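# Unload three sand cores from the mould onto plywood

## Task

Lift three sand cores out of the mould: the long core with the rounded nose, plus the two upright bladed cores in the mould half on the robot's right (the -y side). Set all three down on the plywood boards next to the mould and release them. The remaining two cores must stay upright in the mould.

## Robot and tools

Robot: two 6-joint arms, left_arm and right_arm, each with a parallel two-finger gripper. Scene frame: origin at table-top height, midway between the nominal bases; +x points out over the table, +y toward left_arm, +z up. Robot left and right do not match image left and right. Calibrated bases: left_arm at (-0.041, +0.329, +0.029) m, right_arm at (-0.052, -0.233, +0.005) m, both facing almost straight along +x. A two-camera stand is fixed behind the arms.

Joint order per arm, used everywhere: waist (joint1), shoulder (joint2), elbow (joint3), wrist pitch (joint4), wrist yaw (joint5), wrist roll (joint6). Stated ranges in rad: waist -2.618..3.054, shoulder 0..3.142, elbow 0..3.142, wrist pitch -1.571..1.571, wrist yaw -1.571..1.571, wrist roll -2.094..2.094. The real ends may differ by up to 0.059 (first four joints) or 0.124 (yaw, roll). A target more than that margin beyond an end, and farther out than the current angle, gets the call refused. A target past the real end is clipped there, and the result may print "joint sent to its limit"; the absence of that line proves nothing.

A row is always 14 plain numbers, even when only one arm moves: left_arm's 6 joint angles then its opening, then right_arm's 6 angles then its opening. Joint numbers are absolute target angles in radians, in the same form as Joint positions. Opening is an absolute command from -1 (shut) to +1 (fully open, pad gap 0.094 m). Between the extremes the fingers go to where grip_measured reads the commanded value. To keep an arm or gripper unchanged, repeat its current Joint targets and Tool commands values; writing 0 for an opening is a real command.

execute_actions(actions, cameras): actions is a list of actions; each action is a list of up to 15 rows, one per 1/30 s control step, so one action lasts 0.5 s, and a short action keeps its final row until step 15. Per step, each joint target is held within 0.339 rad (waist, shoulder, elbow) or 2.2 rad (wrist joints) of its measured angle, and if targets would shift a gripper over 200 mm, that arm's targets are scaled back, so far goals need several actions. An empty actions list returns the full state and all camera images. cameras: list of names, ["all"], or []; an unknown name invalidates the call.

move(target, speed, blend, opening_speed, grip_force, blocking, cameras): target is one 14-number row or a list of up to 15 rows, all absolute joint angles plus openings; all joints travel in sync, so hands follow curves, and nothing avoids obstacles or the other arm. The whole list must fit in 10 s. speed: rad/s for the joint with the longest travel, 0.004 to 12.57, default 0.5; one value or one per target. blend: rad, rounding corners at intermediate targets; 0 (default) stops at each. opening_speed: per second on the -1..+1 scale, at least 0.2; use it to close gently. grip_force: newtons per pad, 10 to 50, one value or one per arm; it persists, and low values close slowly. blocking=false returns after about 0.5 s while the motion continues; a new move replaces it. The result adds a "move:" line such as done, off_target (resting over 0.035 rad from target), moving, held or fault, plus limits=held if steps were withheld. Faster moves and targets deeper past contact hit and press harder.

wait(seconds 0..3600, cameras) lets time pass without new commands; a running move keeps going. stop(cameras) brakes the current move. zoom_image(camera, region=[x0,y0,x1,y1]) enlarges part of a camera's latest image, in pixels from top-left, at most 504x504. read_manual(section="licences") only returns licence text. finished_scene(scene) ends the scene irreversibly; call nothing else after it in that reply.

Cameras, all 896x504: cam_head_left, cam_head_right, cam_high, cam_low, cam_left_wrist, cam_right_wrist.

Result lines: end_effector_position (m) and end_effector_quat_wxyz in the scene frame, the point between the pads about 1 cm behind the tips; they can be a few cm off, more at long reach. Fingers point along the gripper's +z and open along its y. Joint positions / Joint velocities: six joints (rad, rad/s) then pad gap (m, m/s); "within noise" means at rest. Joint targets: what the joints are currently driven toward. Tool commands: present gripper commands. grip_measured: finger opening on the command scale; reads slightly wide when empty and a bit narrower than a firmly gripped part. Joint torques: N m, positive toward larger angles, with offsets and noise; the first three wrap at ±28. "joint command not followed": the clearance check altered some targets. Action results also list joint angles at some steps. Motor temperatures: MOTOR HOT at 75 °C; at 90 °C a fault folds that arm and idles it; at 100 °C it goes limp. Holding loads, stretching out or pushing against something heats motors.

Gripping: squeeze rises roughly 1 N per 0.001 below the first-touch reading, then jumps to the force limit (about 50-64 N per pad). Release by commanding an opening well above grip_measured. Friction and gravity can leave joints short of targets; tiny turns may not happen.

Avoid: arms touching each other (including gripping the other arm's fingers), fast impacts with fixtures or the table, hard pushes, dropping cores or releasing them while moving, the wrist camera cable touching anything, and anything leaving the table. The scene keeps running while you think, holding the last command. Loose objects may be nudged occasionally.

Each tool is called after ">>>" as a command line: name --argument value for each argument, lists and objects as JSON in quotes; but a table of rows of numbers goes row by row, as --pt "numbers of a row", without its own name.

## Session

>>> move --target '[-0.43,2.0,2.0,-1.15,0,0,1,0.28,1.95,1.95,-1.2,0,0,1]' --speed 0.8 --cameras '["cam_left_wrist","cam_right_wrist","cam_head_right","cam_high"]'

Scene clock: 2.83 s.
left_arm: end_effector_position=(+0.3845, +0.1214, +0.2134) grip_measured=+1.000 end_effector_quat_wxyz=(+0.204, +0.214, +0.954, -0.042) | right_arm: end_effector_position=(+0.3861, -0.1310, +0.1911) grip_measured=+1.000 end_effector_quat_wxyz=(+0.183, -0.107, +0.977, +0.017)
Joint positions: left_arm=[-0.435 1.986 1.971 -1.137 -0.015 -0.014 0.094] | right_arm=[0.284 1.936 1.924 -1.189 0.012 0.013 0.094]
Joint torques (N m): left_arm=[0.35 -9.2 10.44 1 0.24 0.17] | right_arm=[0.03 -9.96 8.1 0.87 -0.12 -0.15]
Motor temperatures (°C): left_arm=[23 38 35 29 22 22 25] | right_arm=[25 33 31 30 21 24 22]
Heat: left arm: 38 °C; right arm: 33 °C.
Joint targets: left_arm=[-0.430 2.000 2.000 -1.150 0.000 0.000] | right_arm=[0.280 1.950 1.950 -1.200 0.000 0.000]
move: done
Images, in order (width x height): cam_head_right 896x504, cam_high 896x504, cam_left_wrist 896x504, cam_right_wrist 896x504.

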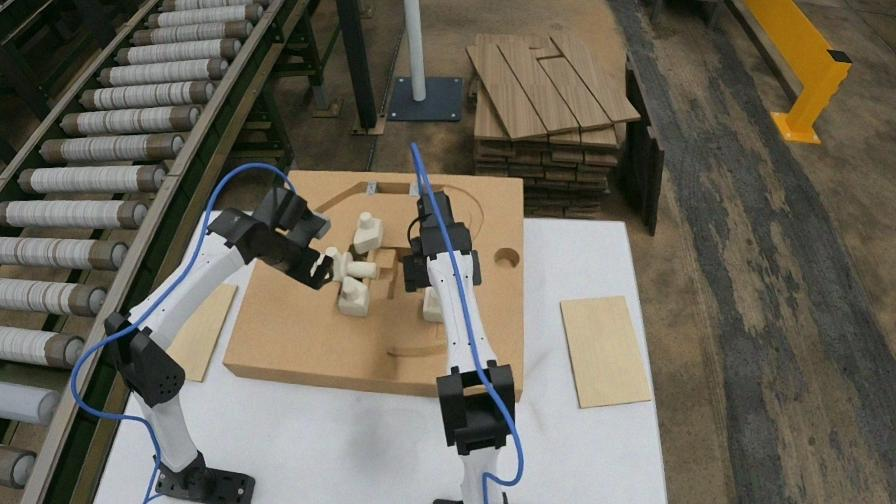

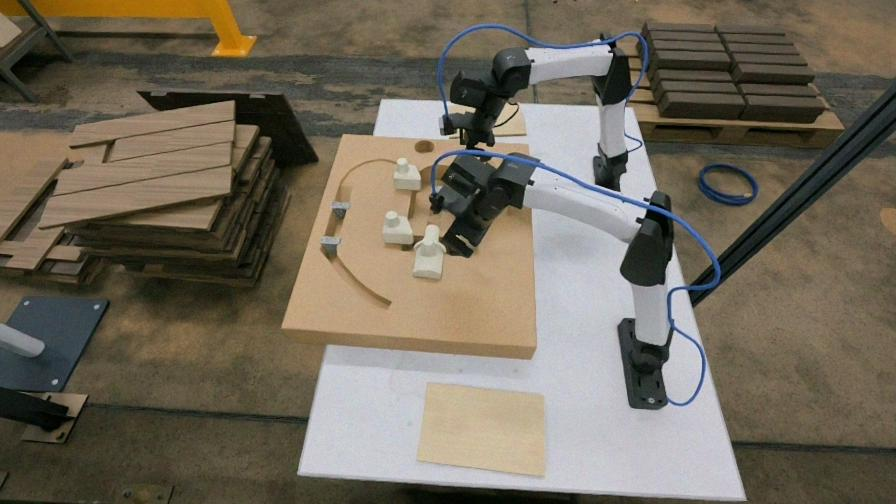

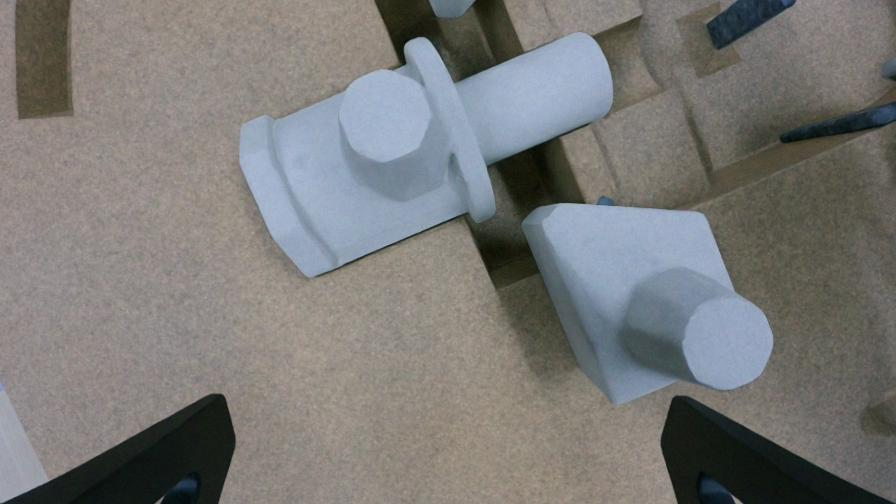

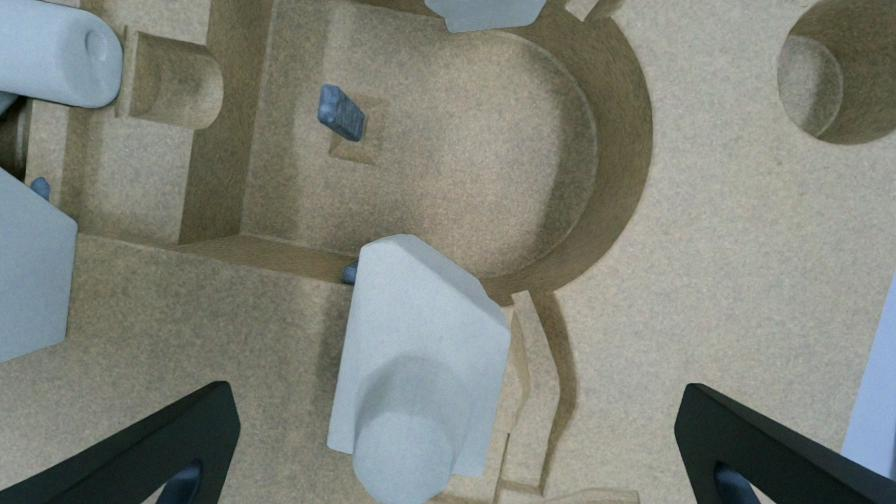

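>>> move --pt "-0.40 2.03 1.93 -0.88 0.015 0 1 0.31 2.018 2.03 -1.36 0 0 1" --pt "-0.40 2.12 1.85 -0.71 0.015 0 1 0.31 2.017 1.875 -1.235 0 0 1" --speed 0.5 --blend '[0.03,0]' --cameras '["cam_left_wrist","cam_right_wrist"]'

Scene clock: 20.47 s.
left_arm: end_effector_position=(+0.4581, +0.1013, +0.1640) grip_measured=+1.000 end_effector_quat_wxyz=(+0.291, +0.196, +0.934, -0.065) | right_arm: end_effector_position=(+0.3645, -0.1266, +0.1458) grip_measured=+1.000 end_effector_quat_wxyz=(+0.099, -0.120, +0.988, +0.008)
Joint positions: left_arm=[-0.403 2.108 1.863 -0.721 0.001 -0.013 0.094] | right_arm=[0.305 2.001 1.882 -1.253 0.011 0.013 0.094]
Joint torques (N m): left_arm=[0.23 -10.55 7.12 1.56 0.24 0.14] | right_arm=[0.8 -10.32 5.46 0.81 -0.15 -0.17]
Motor temperatures (°C): left_arm=[23 45 41 29 22 22 25] | right_arm=[25 35 33 30 21 24 22]
Heat: left arm: 45 °C; right arm: 35 °C.
Joint targets: left_arm=[-0.400 2.120 1.850 -0.710 0.015 0.000] | right_arm=[0.310 2.017 1.875 -1.235 0.000 0.000]
move: done

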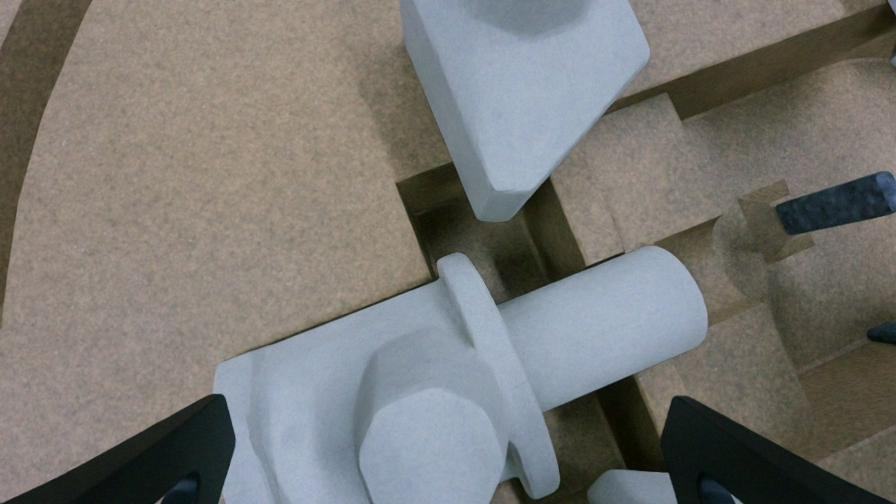

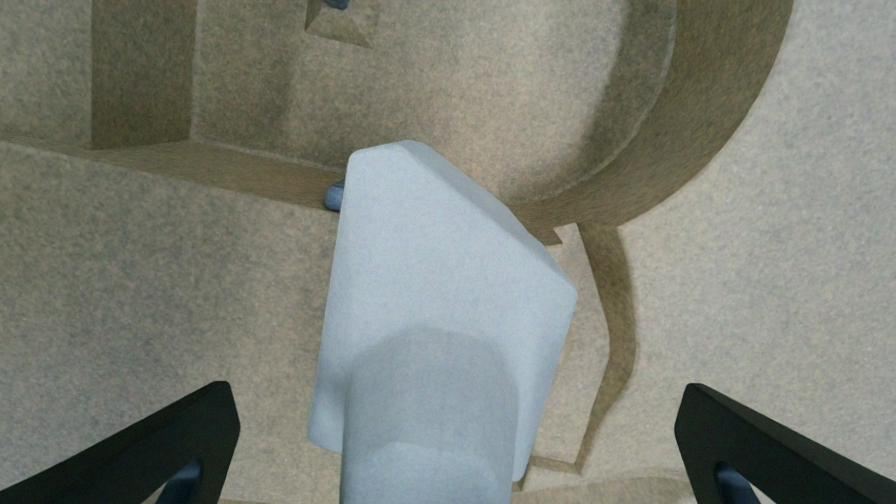

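>>> move --pt "-0.391 2.105 1.815 -0.69 0.015 0 1 0.322 2.015 1.845 -1.205 0 0 1" --pt "-0.391 2.105 1.815 -0.69 0.015 0 -0.8 0.322 2.015 1.845 -1.205 0 0 -0.8" --pt "-0.391 2.07 1.97 -0.79 0.015 0 -0.8 0.322 2.03 2.03 -1.36 0 0 -0.8" --pt "-0.391 2.065 2.27 -1.0 0.015 0 -0.8 0.322 2.08 2.28 -1.545 0 0 -0.8" --speed 0.4 --blend '[0,0,0.05,0]' --opening_speed 1.2 --grip_force 50 --cameras '["cam_left_wrist","cam_right_wrist","cam_low"]'

Scene clock: 35.63 s.
left_arm: end_effector_position=(+0.4451, +0.1171, +0.2437) grip_measured=-0.277 end_effector_quat_wxyz=(+0.277, +0.190, +0.940, -0.062) | right_arm: end_effector_position=(+0.3594, -0.1217, +0.2084) grip_measured=-0.256 end_effector_quat_wxyz=(+0.097, -0.126, +0.987, +0.010)
Joint positions: left_arm=[-0.385 2.117 2.216 -1.094 0.005 -0.012 0.034] | right_arm=[0.318 2.071 2.245 -1.549 0.007 0.013 0.035]
Joint torques (N m): left_arm=[-0.64 -15.73 12.74 2.35 0.19 0.12] | right_arm=[0.83 -11.14 8.18 0.71 -0.08 -0.22]
Motor temperatures (°C): left_arm=[23 50 41 31 22 22 25] | right_arm=[25 39 34 30 21 24 22]
Heat: left arm: 50 °C; right arm: 39 °C.
Joint targets: left_arm=[-0.391 2.065 2.270 -1.000 0.015 0.000] | right_arm=[0.322 2.080 2.280 -1.545 0.000 0.000]
move: off_target (left_arm); left_arm: the wrist pitch is farthest, 0.094 rad from its target
Images, in order (width x height): cam_low 896x504, cam_left_wrist 896x504, cam_right_wrist 896x504.

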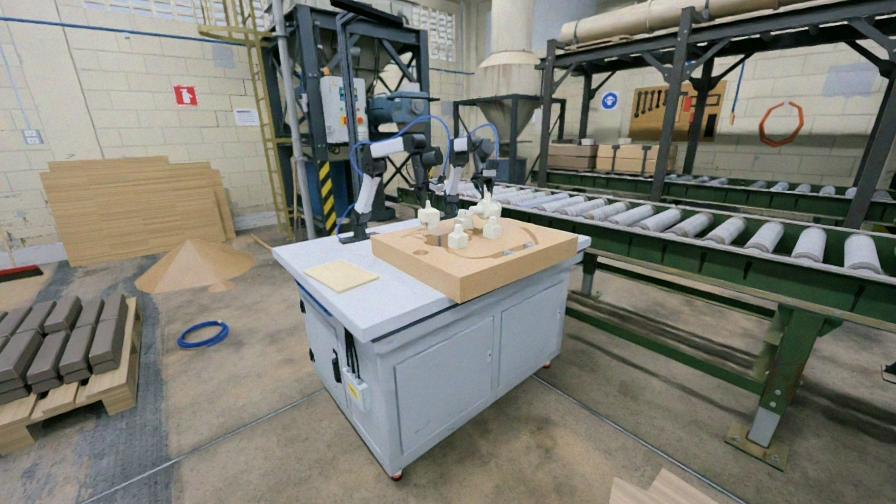

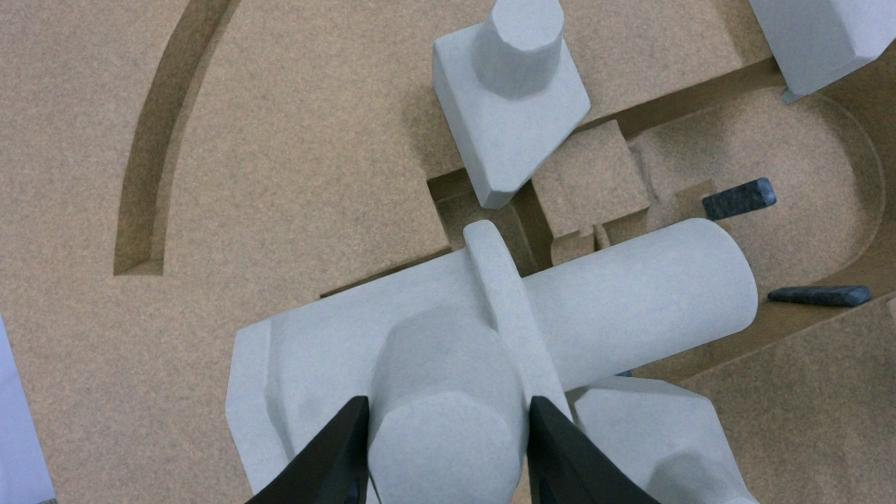

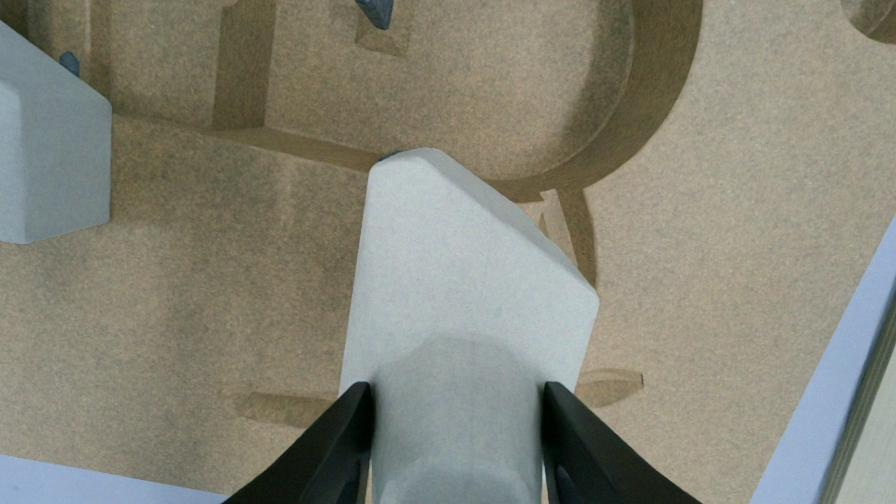

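>>> move --pt "-0.3 1.95 2.05 -0.9 0.015 0 -0.8 0.3 1.93 2.17 -1.40 0 0 -0.8" --pt "0.05 1.8 1.75 -0.8 0.015 0 -0.8 -0.15 1.91 2.13 -1.37 0 0 -0.8" --pt "0.428 1.57 1.41 -0.65 0.015 0 -0.8 -0.61 1.6 1.55 -0.85 0 0 -0.8" --pt "0.428 1.62 1.14 -0.33 0.015 0 -0.8 -0.61 1.27 0.97 -0.42 0 0 -0.8" --pt "0.428 1.665 1.05 -0.2 0.015 0 -0.8 -0.61 1.30 0.27 0.95 0 0 -0.8" --pt "0.428 1.665 1.05 -0.2 0.015 0 -0.8 -0.61 1.62 0.205 1.32 0 0 -0.8" --speed '[0.6,0.8,0.8,0.7,0.6,0.3]' --blend '[0.06,0.1,0.1,0.05,0.03,0]' --cameras '["cam_left_wrist","cam_right_wrist","cam_low","cam_high"]'

>>> zoom_image --camera "cam_low" --region '[290, 170, 420, 300]'

>>> zoom_image --camera "cam_high" --region '[370, 330, 590, 500]'

Scene clock: 71.40 s.
left_arm: end_effector_position=(+0.3626, +0.4990, +0.1269) grip_measured=-0.279 end_effector_quat_wxyz=(+0.337, -0.190, +0.920, +0.063) | right_arm: end_effector_position=(+0.2425, -0.4611, +0.0991) grip_measured=-0.258 end_effector_quat_wxyz=(+0.599, +0.255, +0.732, -0.201)
Joint positions: left_arm=[0.427 1.656 1.057 -0.273 0.01 -0.007 0.034] | right_arm=[-0.609 1.619 0.2 1.217 0.001 0.012 0.035]
Joint torques (N m): left_arm=[0.02 -6.78 7.32 2.35 0.13 0.08] | right_arm=[0.1 -5.38 4.34 2.84 -0.02 -0.17]
Motor temperatures (°C): left_arm=[23 66 45 36 22 22 27] | right_arm=[25 40 37 33 21 24 23]
Heat: left arm: 66 °C; right arm: 40 °C.
Joint targets: left_arm=[0.428 1.665 1.050 -0.200 0.015 0.000] | right_arm=[-0.610 1.620 0.205 1.320 0.000 0.000]
move: off_target (left_arm, right_arm); left_arm: the wrist pitch is farthest, 0.073 rad from its target; right_arm: the wrist pitch is farthest, 0.103 rad from its target
Images, in order (width x height): cam_high 896x504, cam_low 896x504, cam_left_wrist 896x504, cam_right_wrist 896x504.

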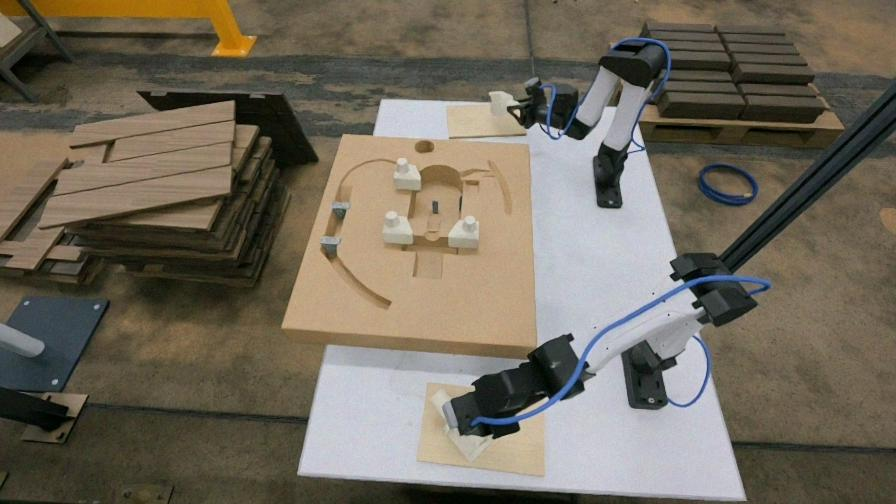

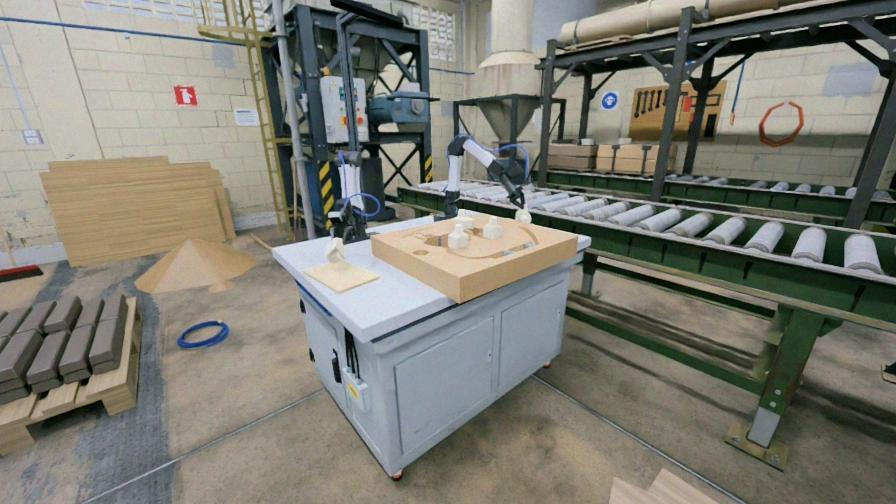

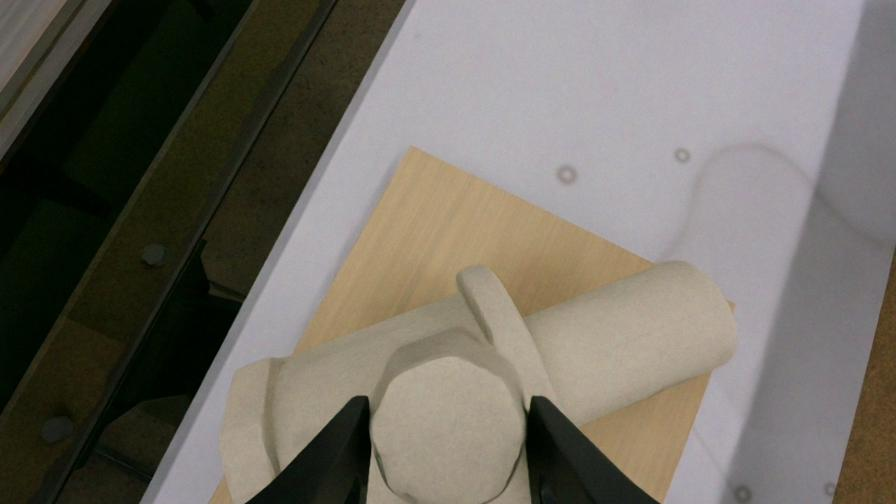

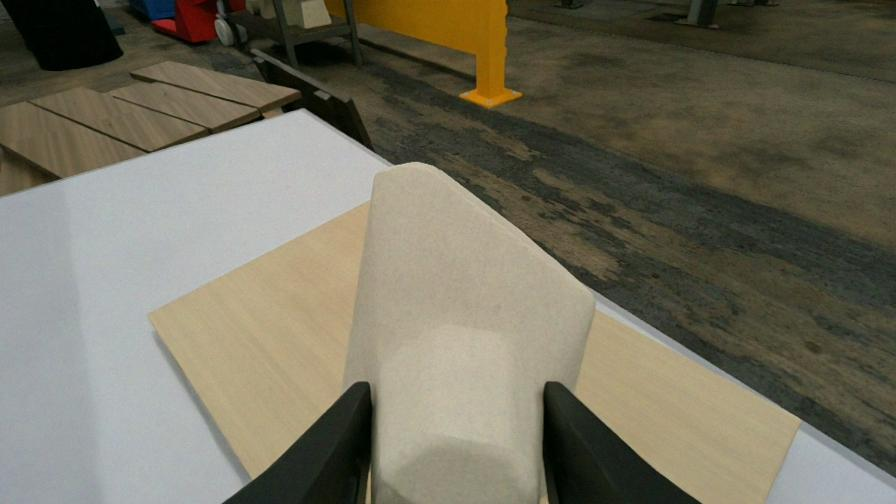

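Scaled by 3.877 from the camera's image (finer frame: 1280x720).

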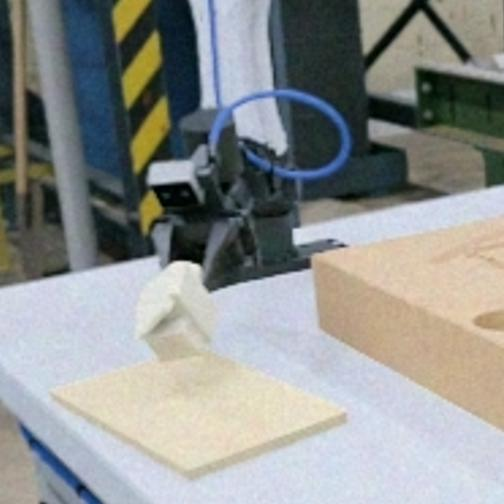

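Scaled by 2.291 from the camera's image (finer frame: 1280x720).

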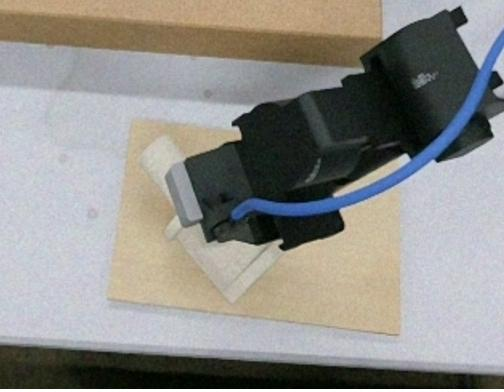

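>>> move --pt "0.428 1.685 1.01 -0.165 0.015 0 -0.8 -0.61 1.70 0.24 1.15 0 0 -0.8" --pt "0.428 1.685 1.01 -0.165 0.015 0 0.5 -0.61 1.82 0.22 1.20 0 0 -0.8" --speed 0.15 --opening_speed 0.8 --grip_force 25 --cameras '["cam_left_wrist","cam_right_wrist","cam_low"]'

>>> zoom_image --camera "cam_low" --region '[290, 170, 420, 300]'

Scene clock: 85.73 s.
left_arm: end_effector_position=(+0.3728, +0.5002, +0.1260) grip_measured=+0.498 end_effector_quat_wxyz=(+0.363, -0.184, +0.912, +0.063) | right_arm: end_effector_position=(+0.2522, -0.4685, +0.0905) grip_measured=-0.264 end_effector_quat_wxyz=(+0.608, +0.247, +0.725, -0.209)
Joint positions: left_arm=[0.425 1.669 1.03 -0.178 0.021 -0.004 0.07] | right_arm=[-0.609 1.776 0.23 1.371 0 -0.002 0.035]
Joint torques (N m): left_arm=[0.2 -6.28 6.19 1.82 0.03 0.05] | right_arm=[0.08 -1.94 2.71 0.35 -0.03 -0.02]
Motor temperatures (°C): left_arm=[23 59 44 38 22 22 27] | right_arm=[25 39 35 36 21 24 23]
Heat: left arm: 59 °C; right arm: 39 °C.
Joint targets: left_arm=[0.428 1.685 1.010 -0.165 0.015 0.000] | right_arm=[-0.610 1.820 0.220 1.200 0.000 0.000]
grip_force (N): 25, 25
move: off_target (right_arm); target 2's new numbers were sent with left_arm's wrist pitch 0.036 rad from that target; right_arm: the wrist pitch is farthest, 0.171 rad from its target
Images, in order (width x height): cam_low 896x504, cam_left_wrist 896x504, cam_right_wrist 896x504.

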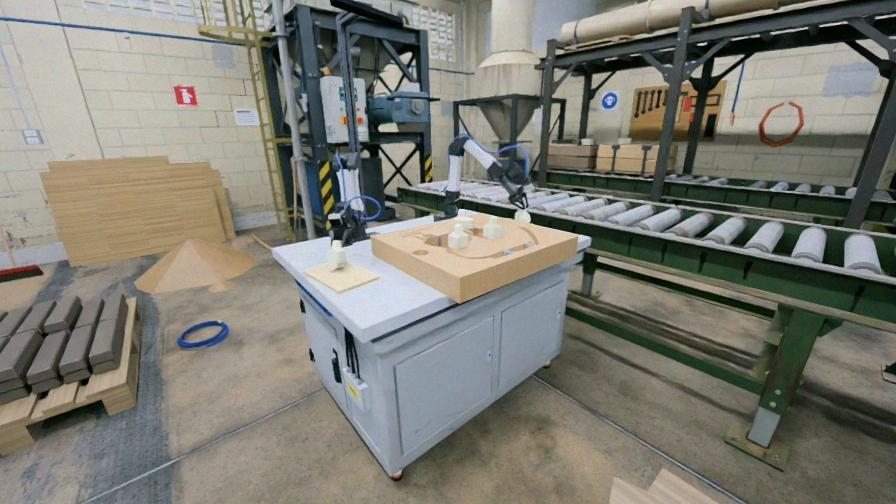

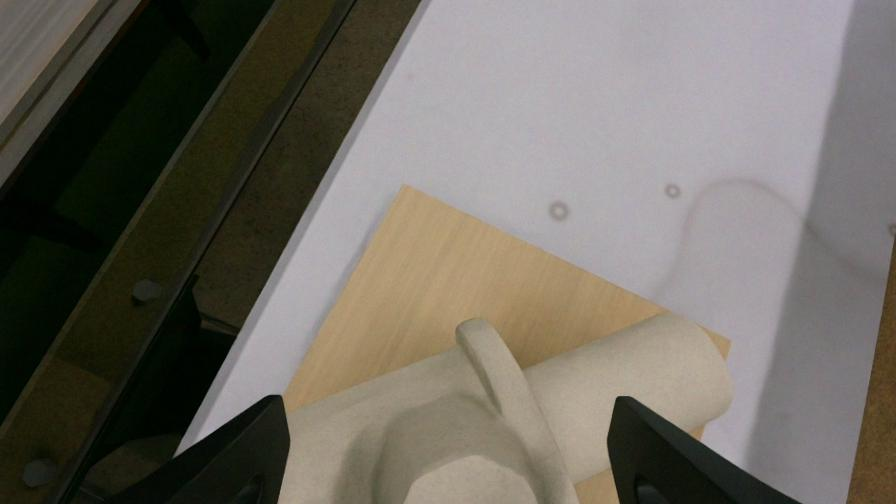

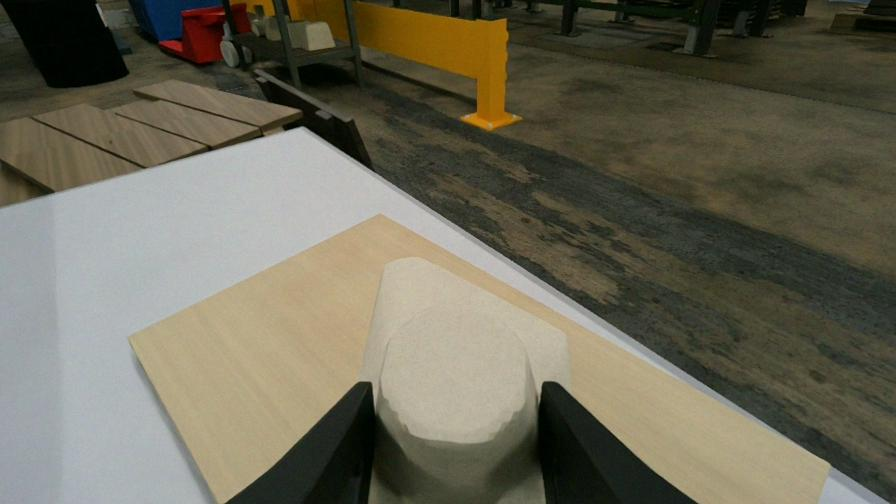

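Scaled by 3.877 from the camera's image (finer frame: 1280x720).

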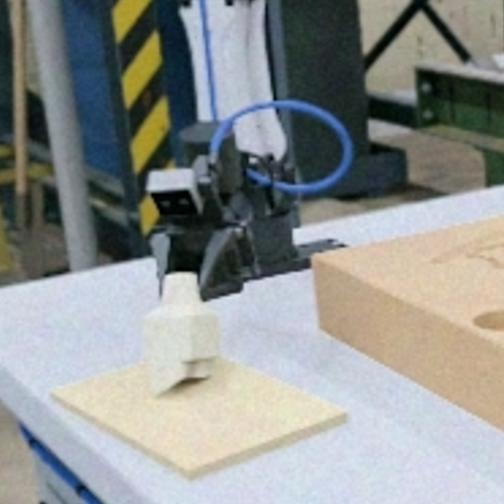

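>>> move --pt "0.428 1.60 1.30 -0.30 0.015 0 0.5 -0.605 1.27 0.465 0.26 0 0 -0.8" --pt "0.428 1.50 1.6 -0.6 0.015 0 0.5 -0.605 1.36 0.755 -0.22 0 0 -0.8" --pt "0.3 1.3 1.4 -0.5 0 0 0.5 -0.605 1.50 1.005 -0.56 0 0 -0.8" --pt "0.1 1.04 0.8 -0.4 0 0 0.5 -0.605 1.70 1.29 -0.92 0 0 -0.8" --blend '[0.05,0.05,0.05,0]' --speed '[0.55,0.5,0.5,0.5]' --grip_force '[25,12]' --cameras '["cam_right_wrist"]'

Scene clock: 99.10 s.
left_arm: end_effector_position=(+0.2975, +0.3530, +0.2246) grip_measured=+0.498 end_effector_quat_wxyz=(+0.447, -0.034, +0.894, +0.009) | right_arm: end_effector_position=(+0.2352, -0.4554, +0.0970) grip_measured=-0.266 end_effector_quat_wxyz=(+0.124, +0.319, +0.938, -0.043)
Joint positions: left_arm=[0.105 1.05 0.818 -0.411 0.018 -0.004 0.07] | right_arm=[-0.609 1.684 1.267 -0.89 0 -0.003 0.034]
Joint torques (N m): left_arm=[-0.5 -3.79 7.08 2 -0.1 0.06] | right_arm=[0.47 -7.17 7.83 0.52 -0.02 -0.02]
Motor temperatures (°C): left_arm=[23 55 44 37 22 22 26] | right_arm=[25 38 35 34 21 24 23]
Heat: left arm: 55 °C; right arm: 38 °C.
Joint targets: left_arm=[0.100 1.040 0.800 -0.400 0.000 0.000] | right_arm=[-0.605 1.700 1.290 -0.920 0.000 0.000]
grip_force (N): 25, 12
move: done

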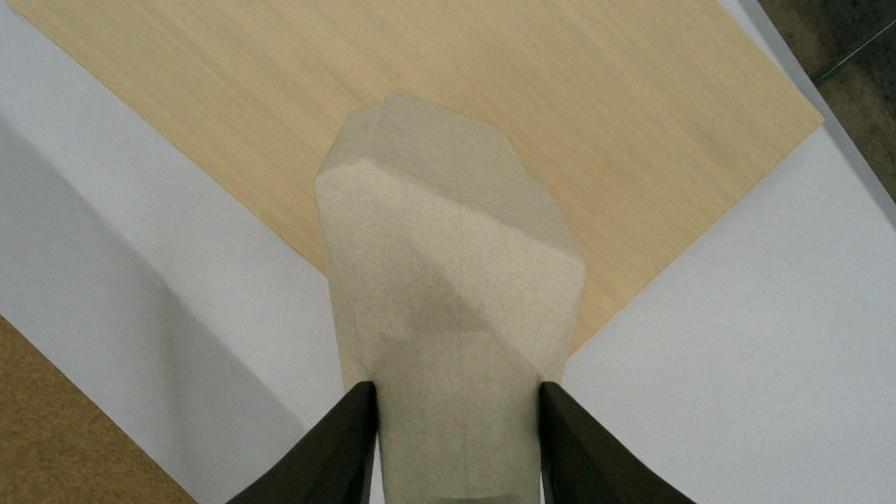

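>>> move --pt "0.1 1.04 0.8 -0.4 0 0 0.5 -0.605 1.70 1.29 -0.92 0 0 -0.81" --pt "0.1 1.04 0.8 -0.4 0 0 0.5 -0.605 1.41 0.965 -0.27 0 0 -0.81" --pt "0.1 1.04 0.8 -0.4 0 0 0.5 -0.605 1.32 0.455 0.74 0 0 -0.81" --pt "0.1 1.04 0.8 -0.4 0 0 0.5 -0.605 1.70 0.342 1.19 0 0 -0.81" --pt "0.1 1.04 0.8 -0.4 0 0 0.5 -0.605 1.755 0.37 1.07 0 0 -0.81" --speed '[0.4,0.45,0.45,0.35,0.15]' --blend '[0,0.05,0.05,0.01,0]' --grip_force 50 --cameras '["cam_right_wrist","cam_low"]'

>>> zoom_image --camera "cam_low" --region '[290, 170, 420, 300]'

Scene clock: 114.23 s.
left_arm: end_effector_position=(+0.2976, +0.3530, +0.2247) grip_measured=+0.498 end_effector_quat_wxyz=(+0.448, -0.034, +0.893, +0.009) | right_arm: end_effector_position=(+0.2632, -0.4772, +0.0600) grip_measured=-0.303 end_effector_quat_wxyz=(+0.538, +0.265, +0.778, -0.185)
Joint positions: left_arm=[0.105 1.05 0.818 -0.41 0.018 -0.004 0.07] | right_arm=[-0.609 1.743 0.343 1.04 0.001 -0.003 0.033]
Joint torques (N m): left_arm=[-0.53 -3.77 7.08 2 -0.09 0.05] | right_arm=[0.7 -5.72 6.02 2.16 0 -0.05]
Motor temperatures (°C): left_arm=[23 50 42 38 22 22 26] | right_arm=[25 38 35 35 21 24 23]
Heat: left arm: 50 °C; right arm: 38 °C.
Joint targets: left_arm=[0.100 1.040 0.800 -0.400 0.000 0.000] | right_arm=[-0.605 1.755 0.370 1.070 0.000 0.000]
move: done
Images, in order (width x height): cam_low 896x504, cam_right_wrist 896x504.

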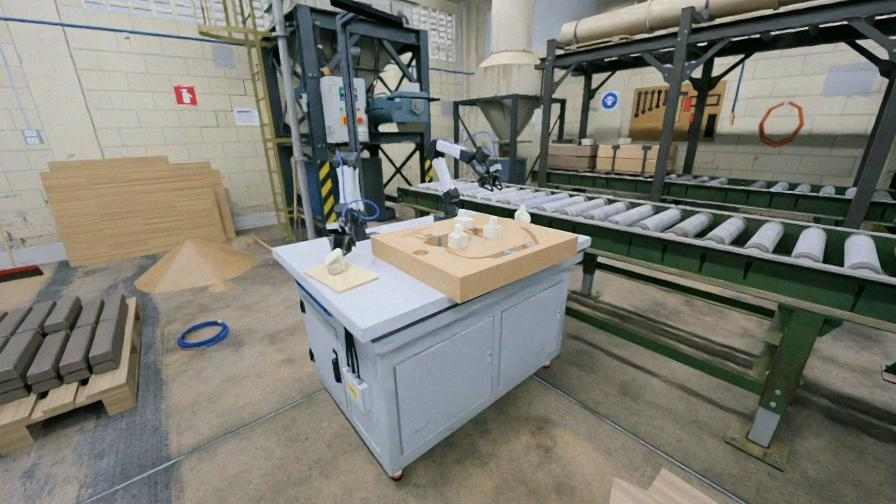

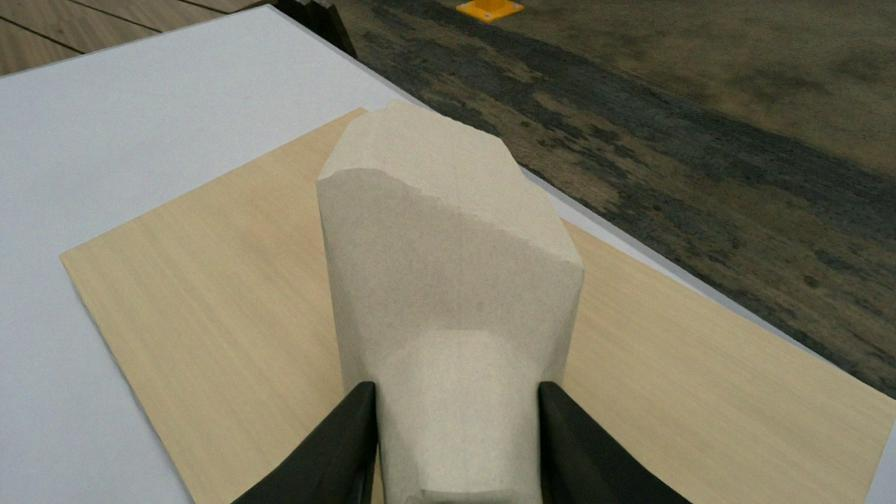

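Scaled by 3.877 from the camera's image (finer frame: 1280x720).

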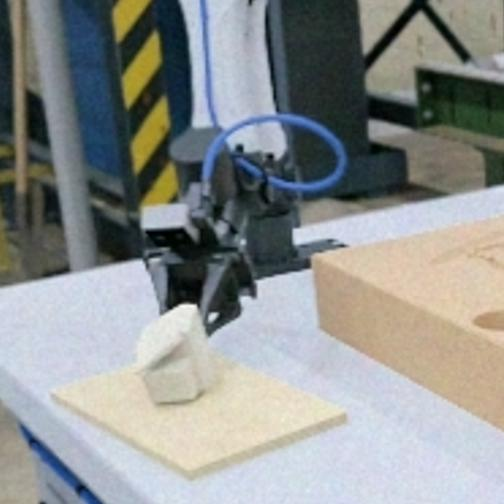

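>>> move --pt "0.1 1.04 0.8 -0.4 0 0 0.5 -0.605 1.86 0.35 1.13 0 0 -0.81" --pt "0.1 1.04 0.8 -0.4 0 0 0.5 -0.605 1.86 0.35 1.13 0 0 0.5" --pt "0.1 1.04 0.8 -0.4 0 0 0.5 -0.605 1.45 0.47 0.72 0 0 0.5" --pt "0.1 1.04 0.8 -0.4 0 0 0.5 -0.3 1.75 1.5 -0.5 0 0 0.5" --pt "0.1 1.04 0.8 -0.4 0 0 0.5 0.225 1.96 1.69 -0.35 0 0 0.5" --speed '[0.2,0.3,0.5,0.8,0.8]' --blend '[0,0,0.05,0.1,0]' --opening_speed 0.8 --grip_force 22 --cameras '["cam_right_wrist","cam_head_right"]'

Scene clock: 129.57 s.
left_arm: end_effector_position=(+0.2976, +0.3530, +0.2247) grip_measured=+0.498 end_effector_quat_wxyz=(+0.448, -0.034, +0.893, +0.009) | right_arm: end_effector_position=(+0.5041, -0.1323, +0.2053) grip_measured=+0.498 end_effector_quat_wxyz=(+0.443, -0.082, +0.892, +0.039)
Joint positions: left_arm=[0.105 1.05 0.818 -0.41 0.018 -0.004 0.07] | right_arm=[0.23 1.94 1.661 -0.371 0 -0.003 0.07]
Joint torques (N m): left_arm=[-0.54 -3.74 7.05 2 -0.08 0.07] | right_arm=[-0.25 -10.58 9.06 1.91 -0.02 -0.02]
Heat: left arm: 47 °C; right arm: 37 °C.
Joint targets: left_arm=[0.100 1.040 0.800 -0.400 0.000 0.000] | right_arm=[0.225 1.960 1.690 -0.350 0.000 0.000]
grip_force (N): 22, 22
move: done
Images, in order (width x height): cam_head_right 896x504, cam_right_wrist 896x504.

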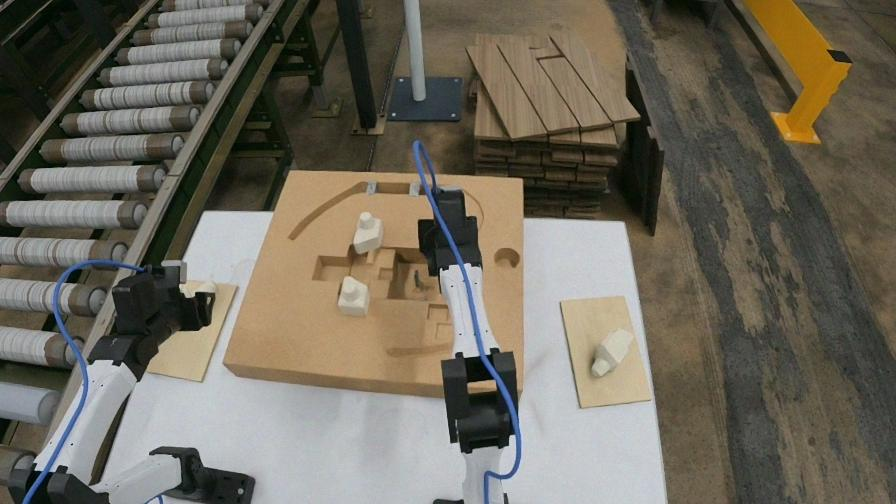

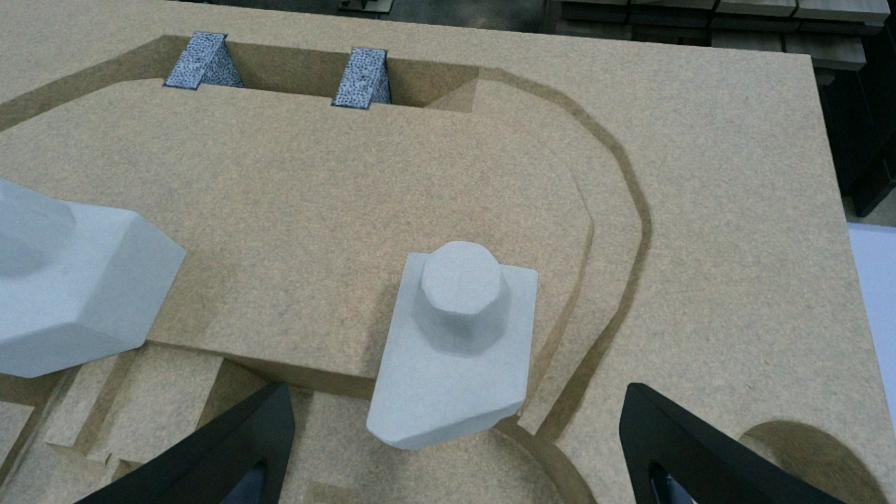

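>>> move --pt "0.1 1.04 0.8 -0.4 0 0 0.5 0.222 2.20 1.825 -0.265 0 0 0.8" --pt "0.1 1.04 0.8 -0.4 0 0 0.5 0.222 2.20 1.825 -0.265 0 0 -0.8" --pt "0.1 1.04 0.8 -0.4 0 0 0.5 0.222 2.19 1.945 -0.38 0 0 -0.8" --pt "0.1 1.04 0.8 -0.4 0 0 0.5 0.222 2.12 2.20 -0.545 0 0 -0.8" --pt "0.1 1.04 0.8 -0.4 0 0 0.5 0.222 2.08 2.24 -0.6 0 0 -0.8" --pt "0.1 1.04 0.8 -0.4 0 0 0.5 -0.1 1.75 1.6 -0.35 0 0 -0.8" --speed '[0.35,0.4,0.35,0.4,0.5,0.7]' --blend '[0,0,0.05,0.05,0.04,0]' --opening_speed 1.3 --grip_force 50 --cameras '["cam_right_wrist","cam_head_right"]'

Scene clock: 153.20 s.
left_arm: end_effector_position=(+0.2976, +0.3530, +0.2247) grip_measured=+0.498 end_effector_quat_wxyz=(+0.448, -0.034, +0.893, +0.009) | right_arm: end_effector_position=(+0.4743, -0.3146, +0.2339) grip_measured=-0.272 end_effector_quat_wxyz=(+0.446, +0.067, +0.892, -0.036)
Joint positions: left_arm=[0.105 1.05 0.818 -0.41 0.018 -0.004 0.07] | right_arm=[-0.103 1.806 1.595 -0.433 0.003 -0.003 0.034]
Joint torques (N m): left_arm=[-0.61 -3.73 7.04 2 -0.1 0.06] | right_arm=[0.57 -16.76 7.15 2.54 -0.06 -0.02]
Motor temperatures (°C): left_arm=[23 44 40 40 22 22 25] | right_arm=[25 43 39 38 21 24 23]
Heat: left arm: 44 °C; right arm: 43 °C.
Joint targets: left_arm=[0.100 1.040 0.800 -0.400 0.000 0.000] | right_arm=[-0.100 1.750 1.600 -0.350 0.000 0.000]
move: off_target (right_arm); blend cut to 0.0275 rad at target 4, 0.0275 rad at target 5; right_arm: the wrist pitch is farthest, 0.083 rad from its target
Images, in order (width x height): cam_head_right 896x504, cam_right_wrist 896x504.

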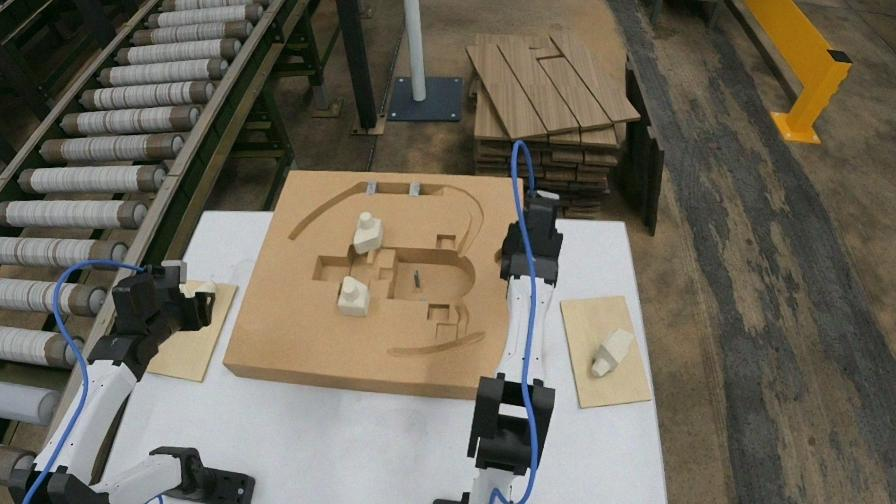

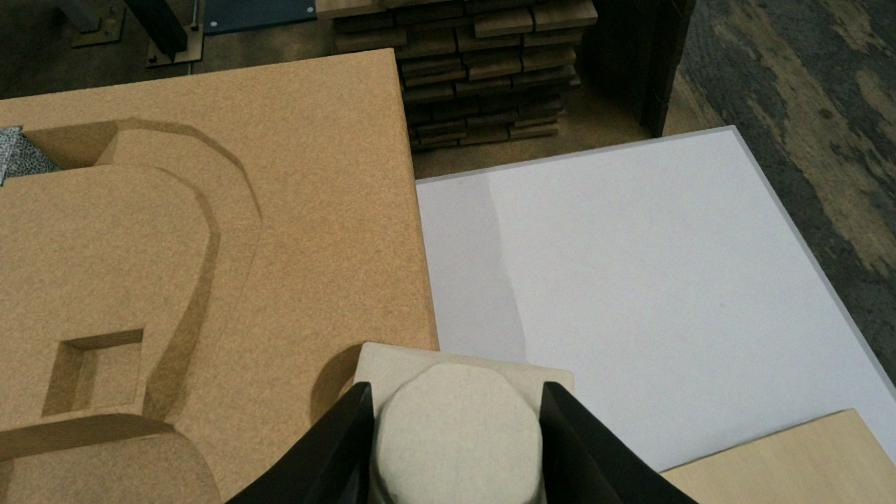

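>>> move --pt "0.1 1.04 0.8 -0.4 0 0 0.5 -0.425 1.60 1.2 -0.08 0 0 -0.8" --pt "0.1 1.04 0.8 -0.4 0 0 0.5 -0.425 1.65 0.97 0.16 0 0 -0.8" --pt "0.1 1.04 0.8 -0.4 0 0 0.5 -0.425 1.695 0.905 0.25 0 0 -0.8" --speed '[0.7,0.4,0.15]' --blend '[0.05,0.02,0]' --cameras '["cam_right_wrist","cam_low"]'

>>> zoom_image --camera "cam_low" --region '[290, 170, 420, 300]'

Scene clock: 163.23 s.
left_arm: end_effector_position=(+0.2976, +0.3530, +0.2247) grip_measured=+0.498 end_effector_quat_wxyz=(+0.448, -0.034, +0.893, +0.009) | right_arm: end_effector_position=(+0.3661, -0.4496, +0.1096) grip_measured=-0.272 end_effector_quat_wxyz=(+0.450, +0.209, +0.861, -0.111)
Joint positions: left_arm=[0.105 1.05 0.818 -0.41 0.018 -0.004 0.07] | right_arm=[-0.427 1.686 0.904 0.176 0.003 -0.003 0.034]
Joint torques (N m): left_arm=[-0.51 -3.77 7.04 2.01 -0.09 0.06] | right_arm=[0.46 -8.35 6.35 2.39 -0.02 -0.02]
Heat: left arm: 43 °C; right arm: 45 °C.
Joint targets: left_arm=[0.100 1.040 0.800 -0.400 0.000 0.000] | right_arm=[-0.425 1.695 0.905 0.250 0.000 0.000]
move: off_target (right_arm); right_arm: the wrist pitch is farthest, 0.074 rad from its target
Images, in order (width x height): cam_low 896x504, cam_right_wrist 896x504.

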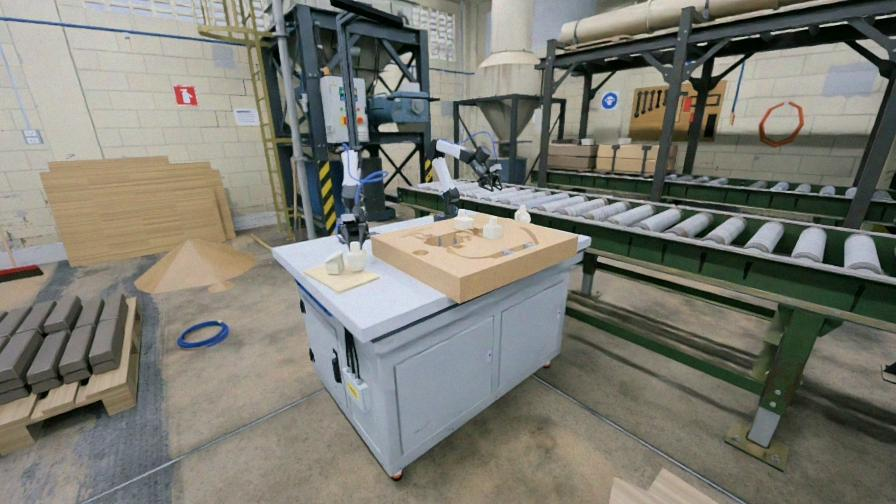

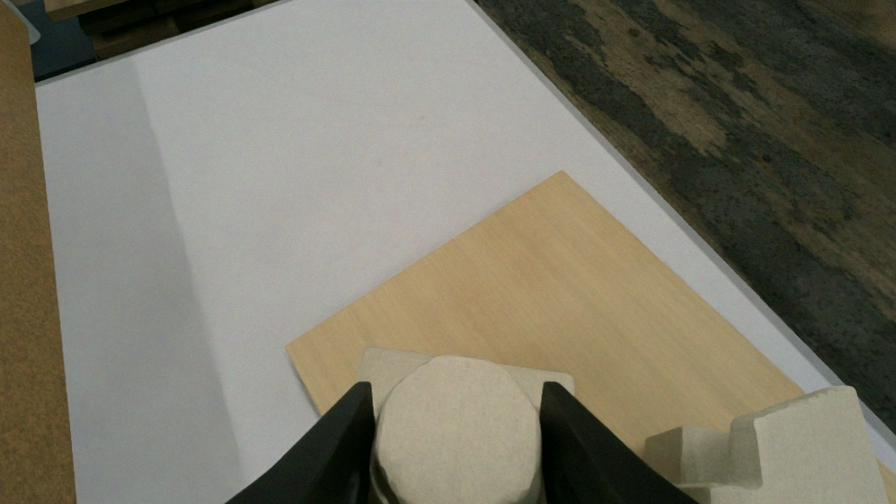

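Scaled by 3.877 from the camera's image (finer frame: 1280x720).

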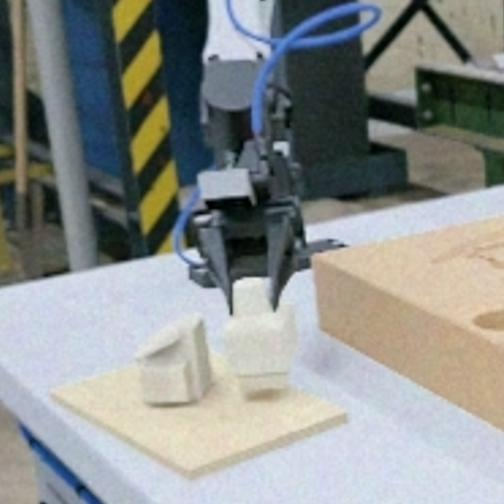

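>>> move --pt "0.1 1.04 0.8 -0.4 0 0 0.5 -0.425 1.65 0.98 0.0 0 0 -0.8" --pt "0.1 1.04 0.8 -0.4 0 0 0.5 -0.425 1.73 1.21 -0.38 0 0 -0.8" --pt "0.1 1.04 0.8 -0.4 0 0 0.5 -0.425 1.985 1.715 -0.965 0 0 -0.8" --speed '[0.4,0.5,0.5]' --blend '[0.05,0.05,0]' --grip_force 12 --cameras '["cam_right_wrist"]'

Scene clock: 175.17 s.
left_arm: end_effector_position=(+0.2976, +0.3530, +0.2247) grip_measured=+0.498 end_effector_quat_wxyz=(+0.448, -0.034, +0.893, +0.009) | right_arm: end_effector_position=(+0.3539, -0.4430, +0.1202) grip_measured=-0.798 end_effector_quat_wxyz=(+0.165, +0.231, +0.958, -0.041)
Joint positions: left_arm=[0.105 1.05 0.818 -0.41 0.018 -0.004 0.07] | right_arm=[-0.427 1.965 1.691 -0.956 0.002 -0.003 0.009]
Joint torques (N m): left_arm=[-0.47 -3.82 7.05 2 -0.09 0.07] | right_arm=[0.42 -9.94 8.05 0.84 -0.01 -0.05]
Heat: left arm: 43 °C; right arm: 44 °C.
Joint targets: left_arm=[0.100 1.040 0.800 -0.400 0.000 0.000] | right_arm=[-0.425 1.985 1.715 -0.965 0.000 0.000]
grip_force (N): 12, 12
move: done

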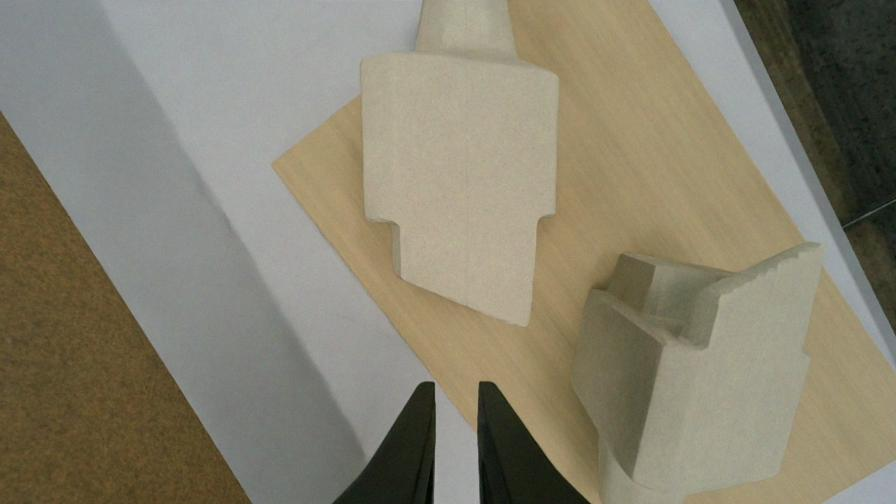

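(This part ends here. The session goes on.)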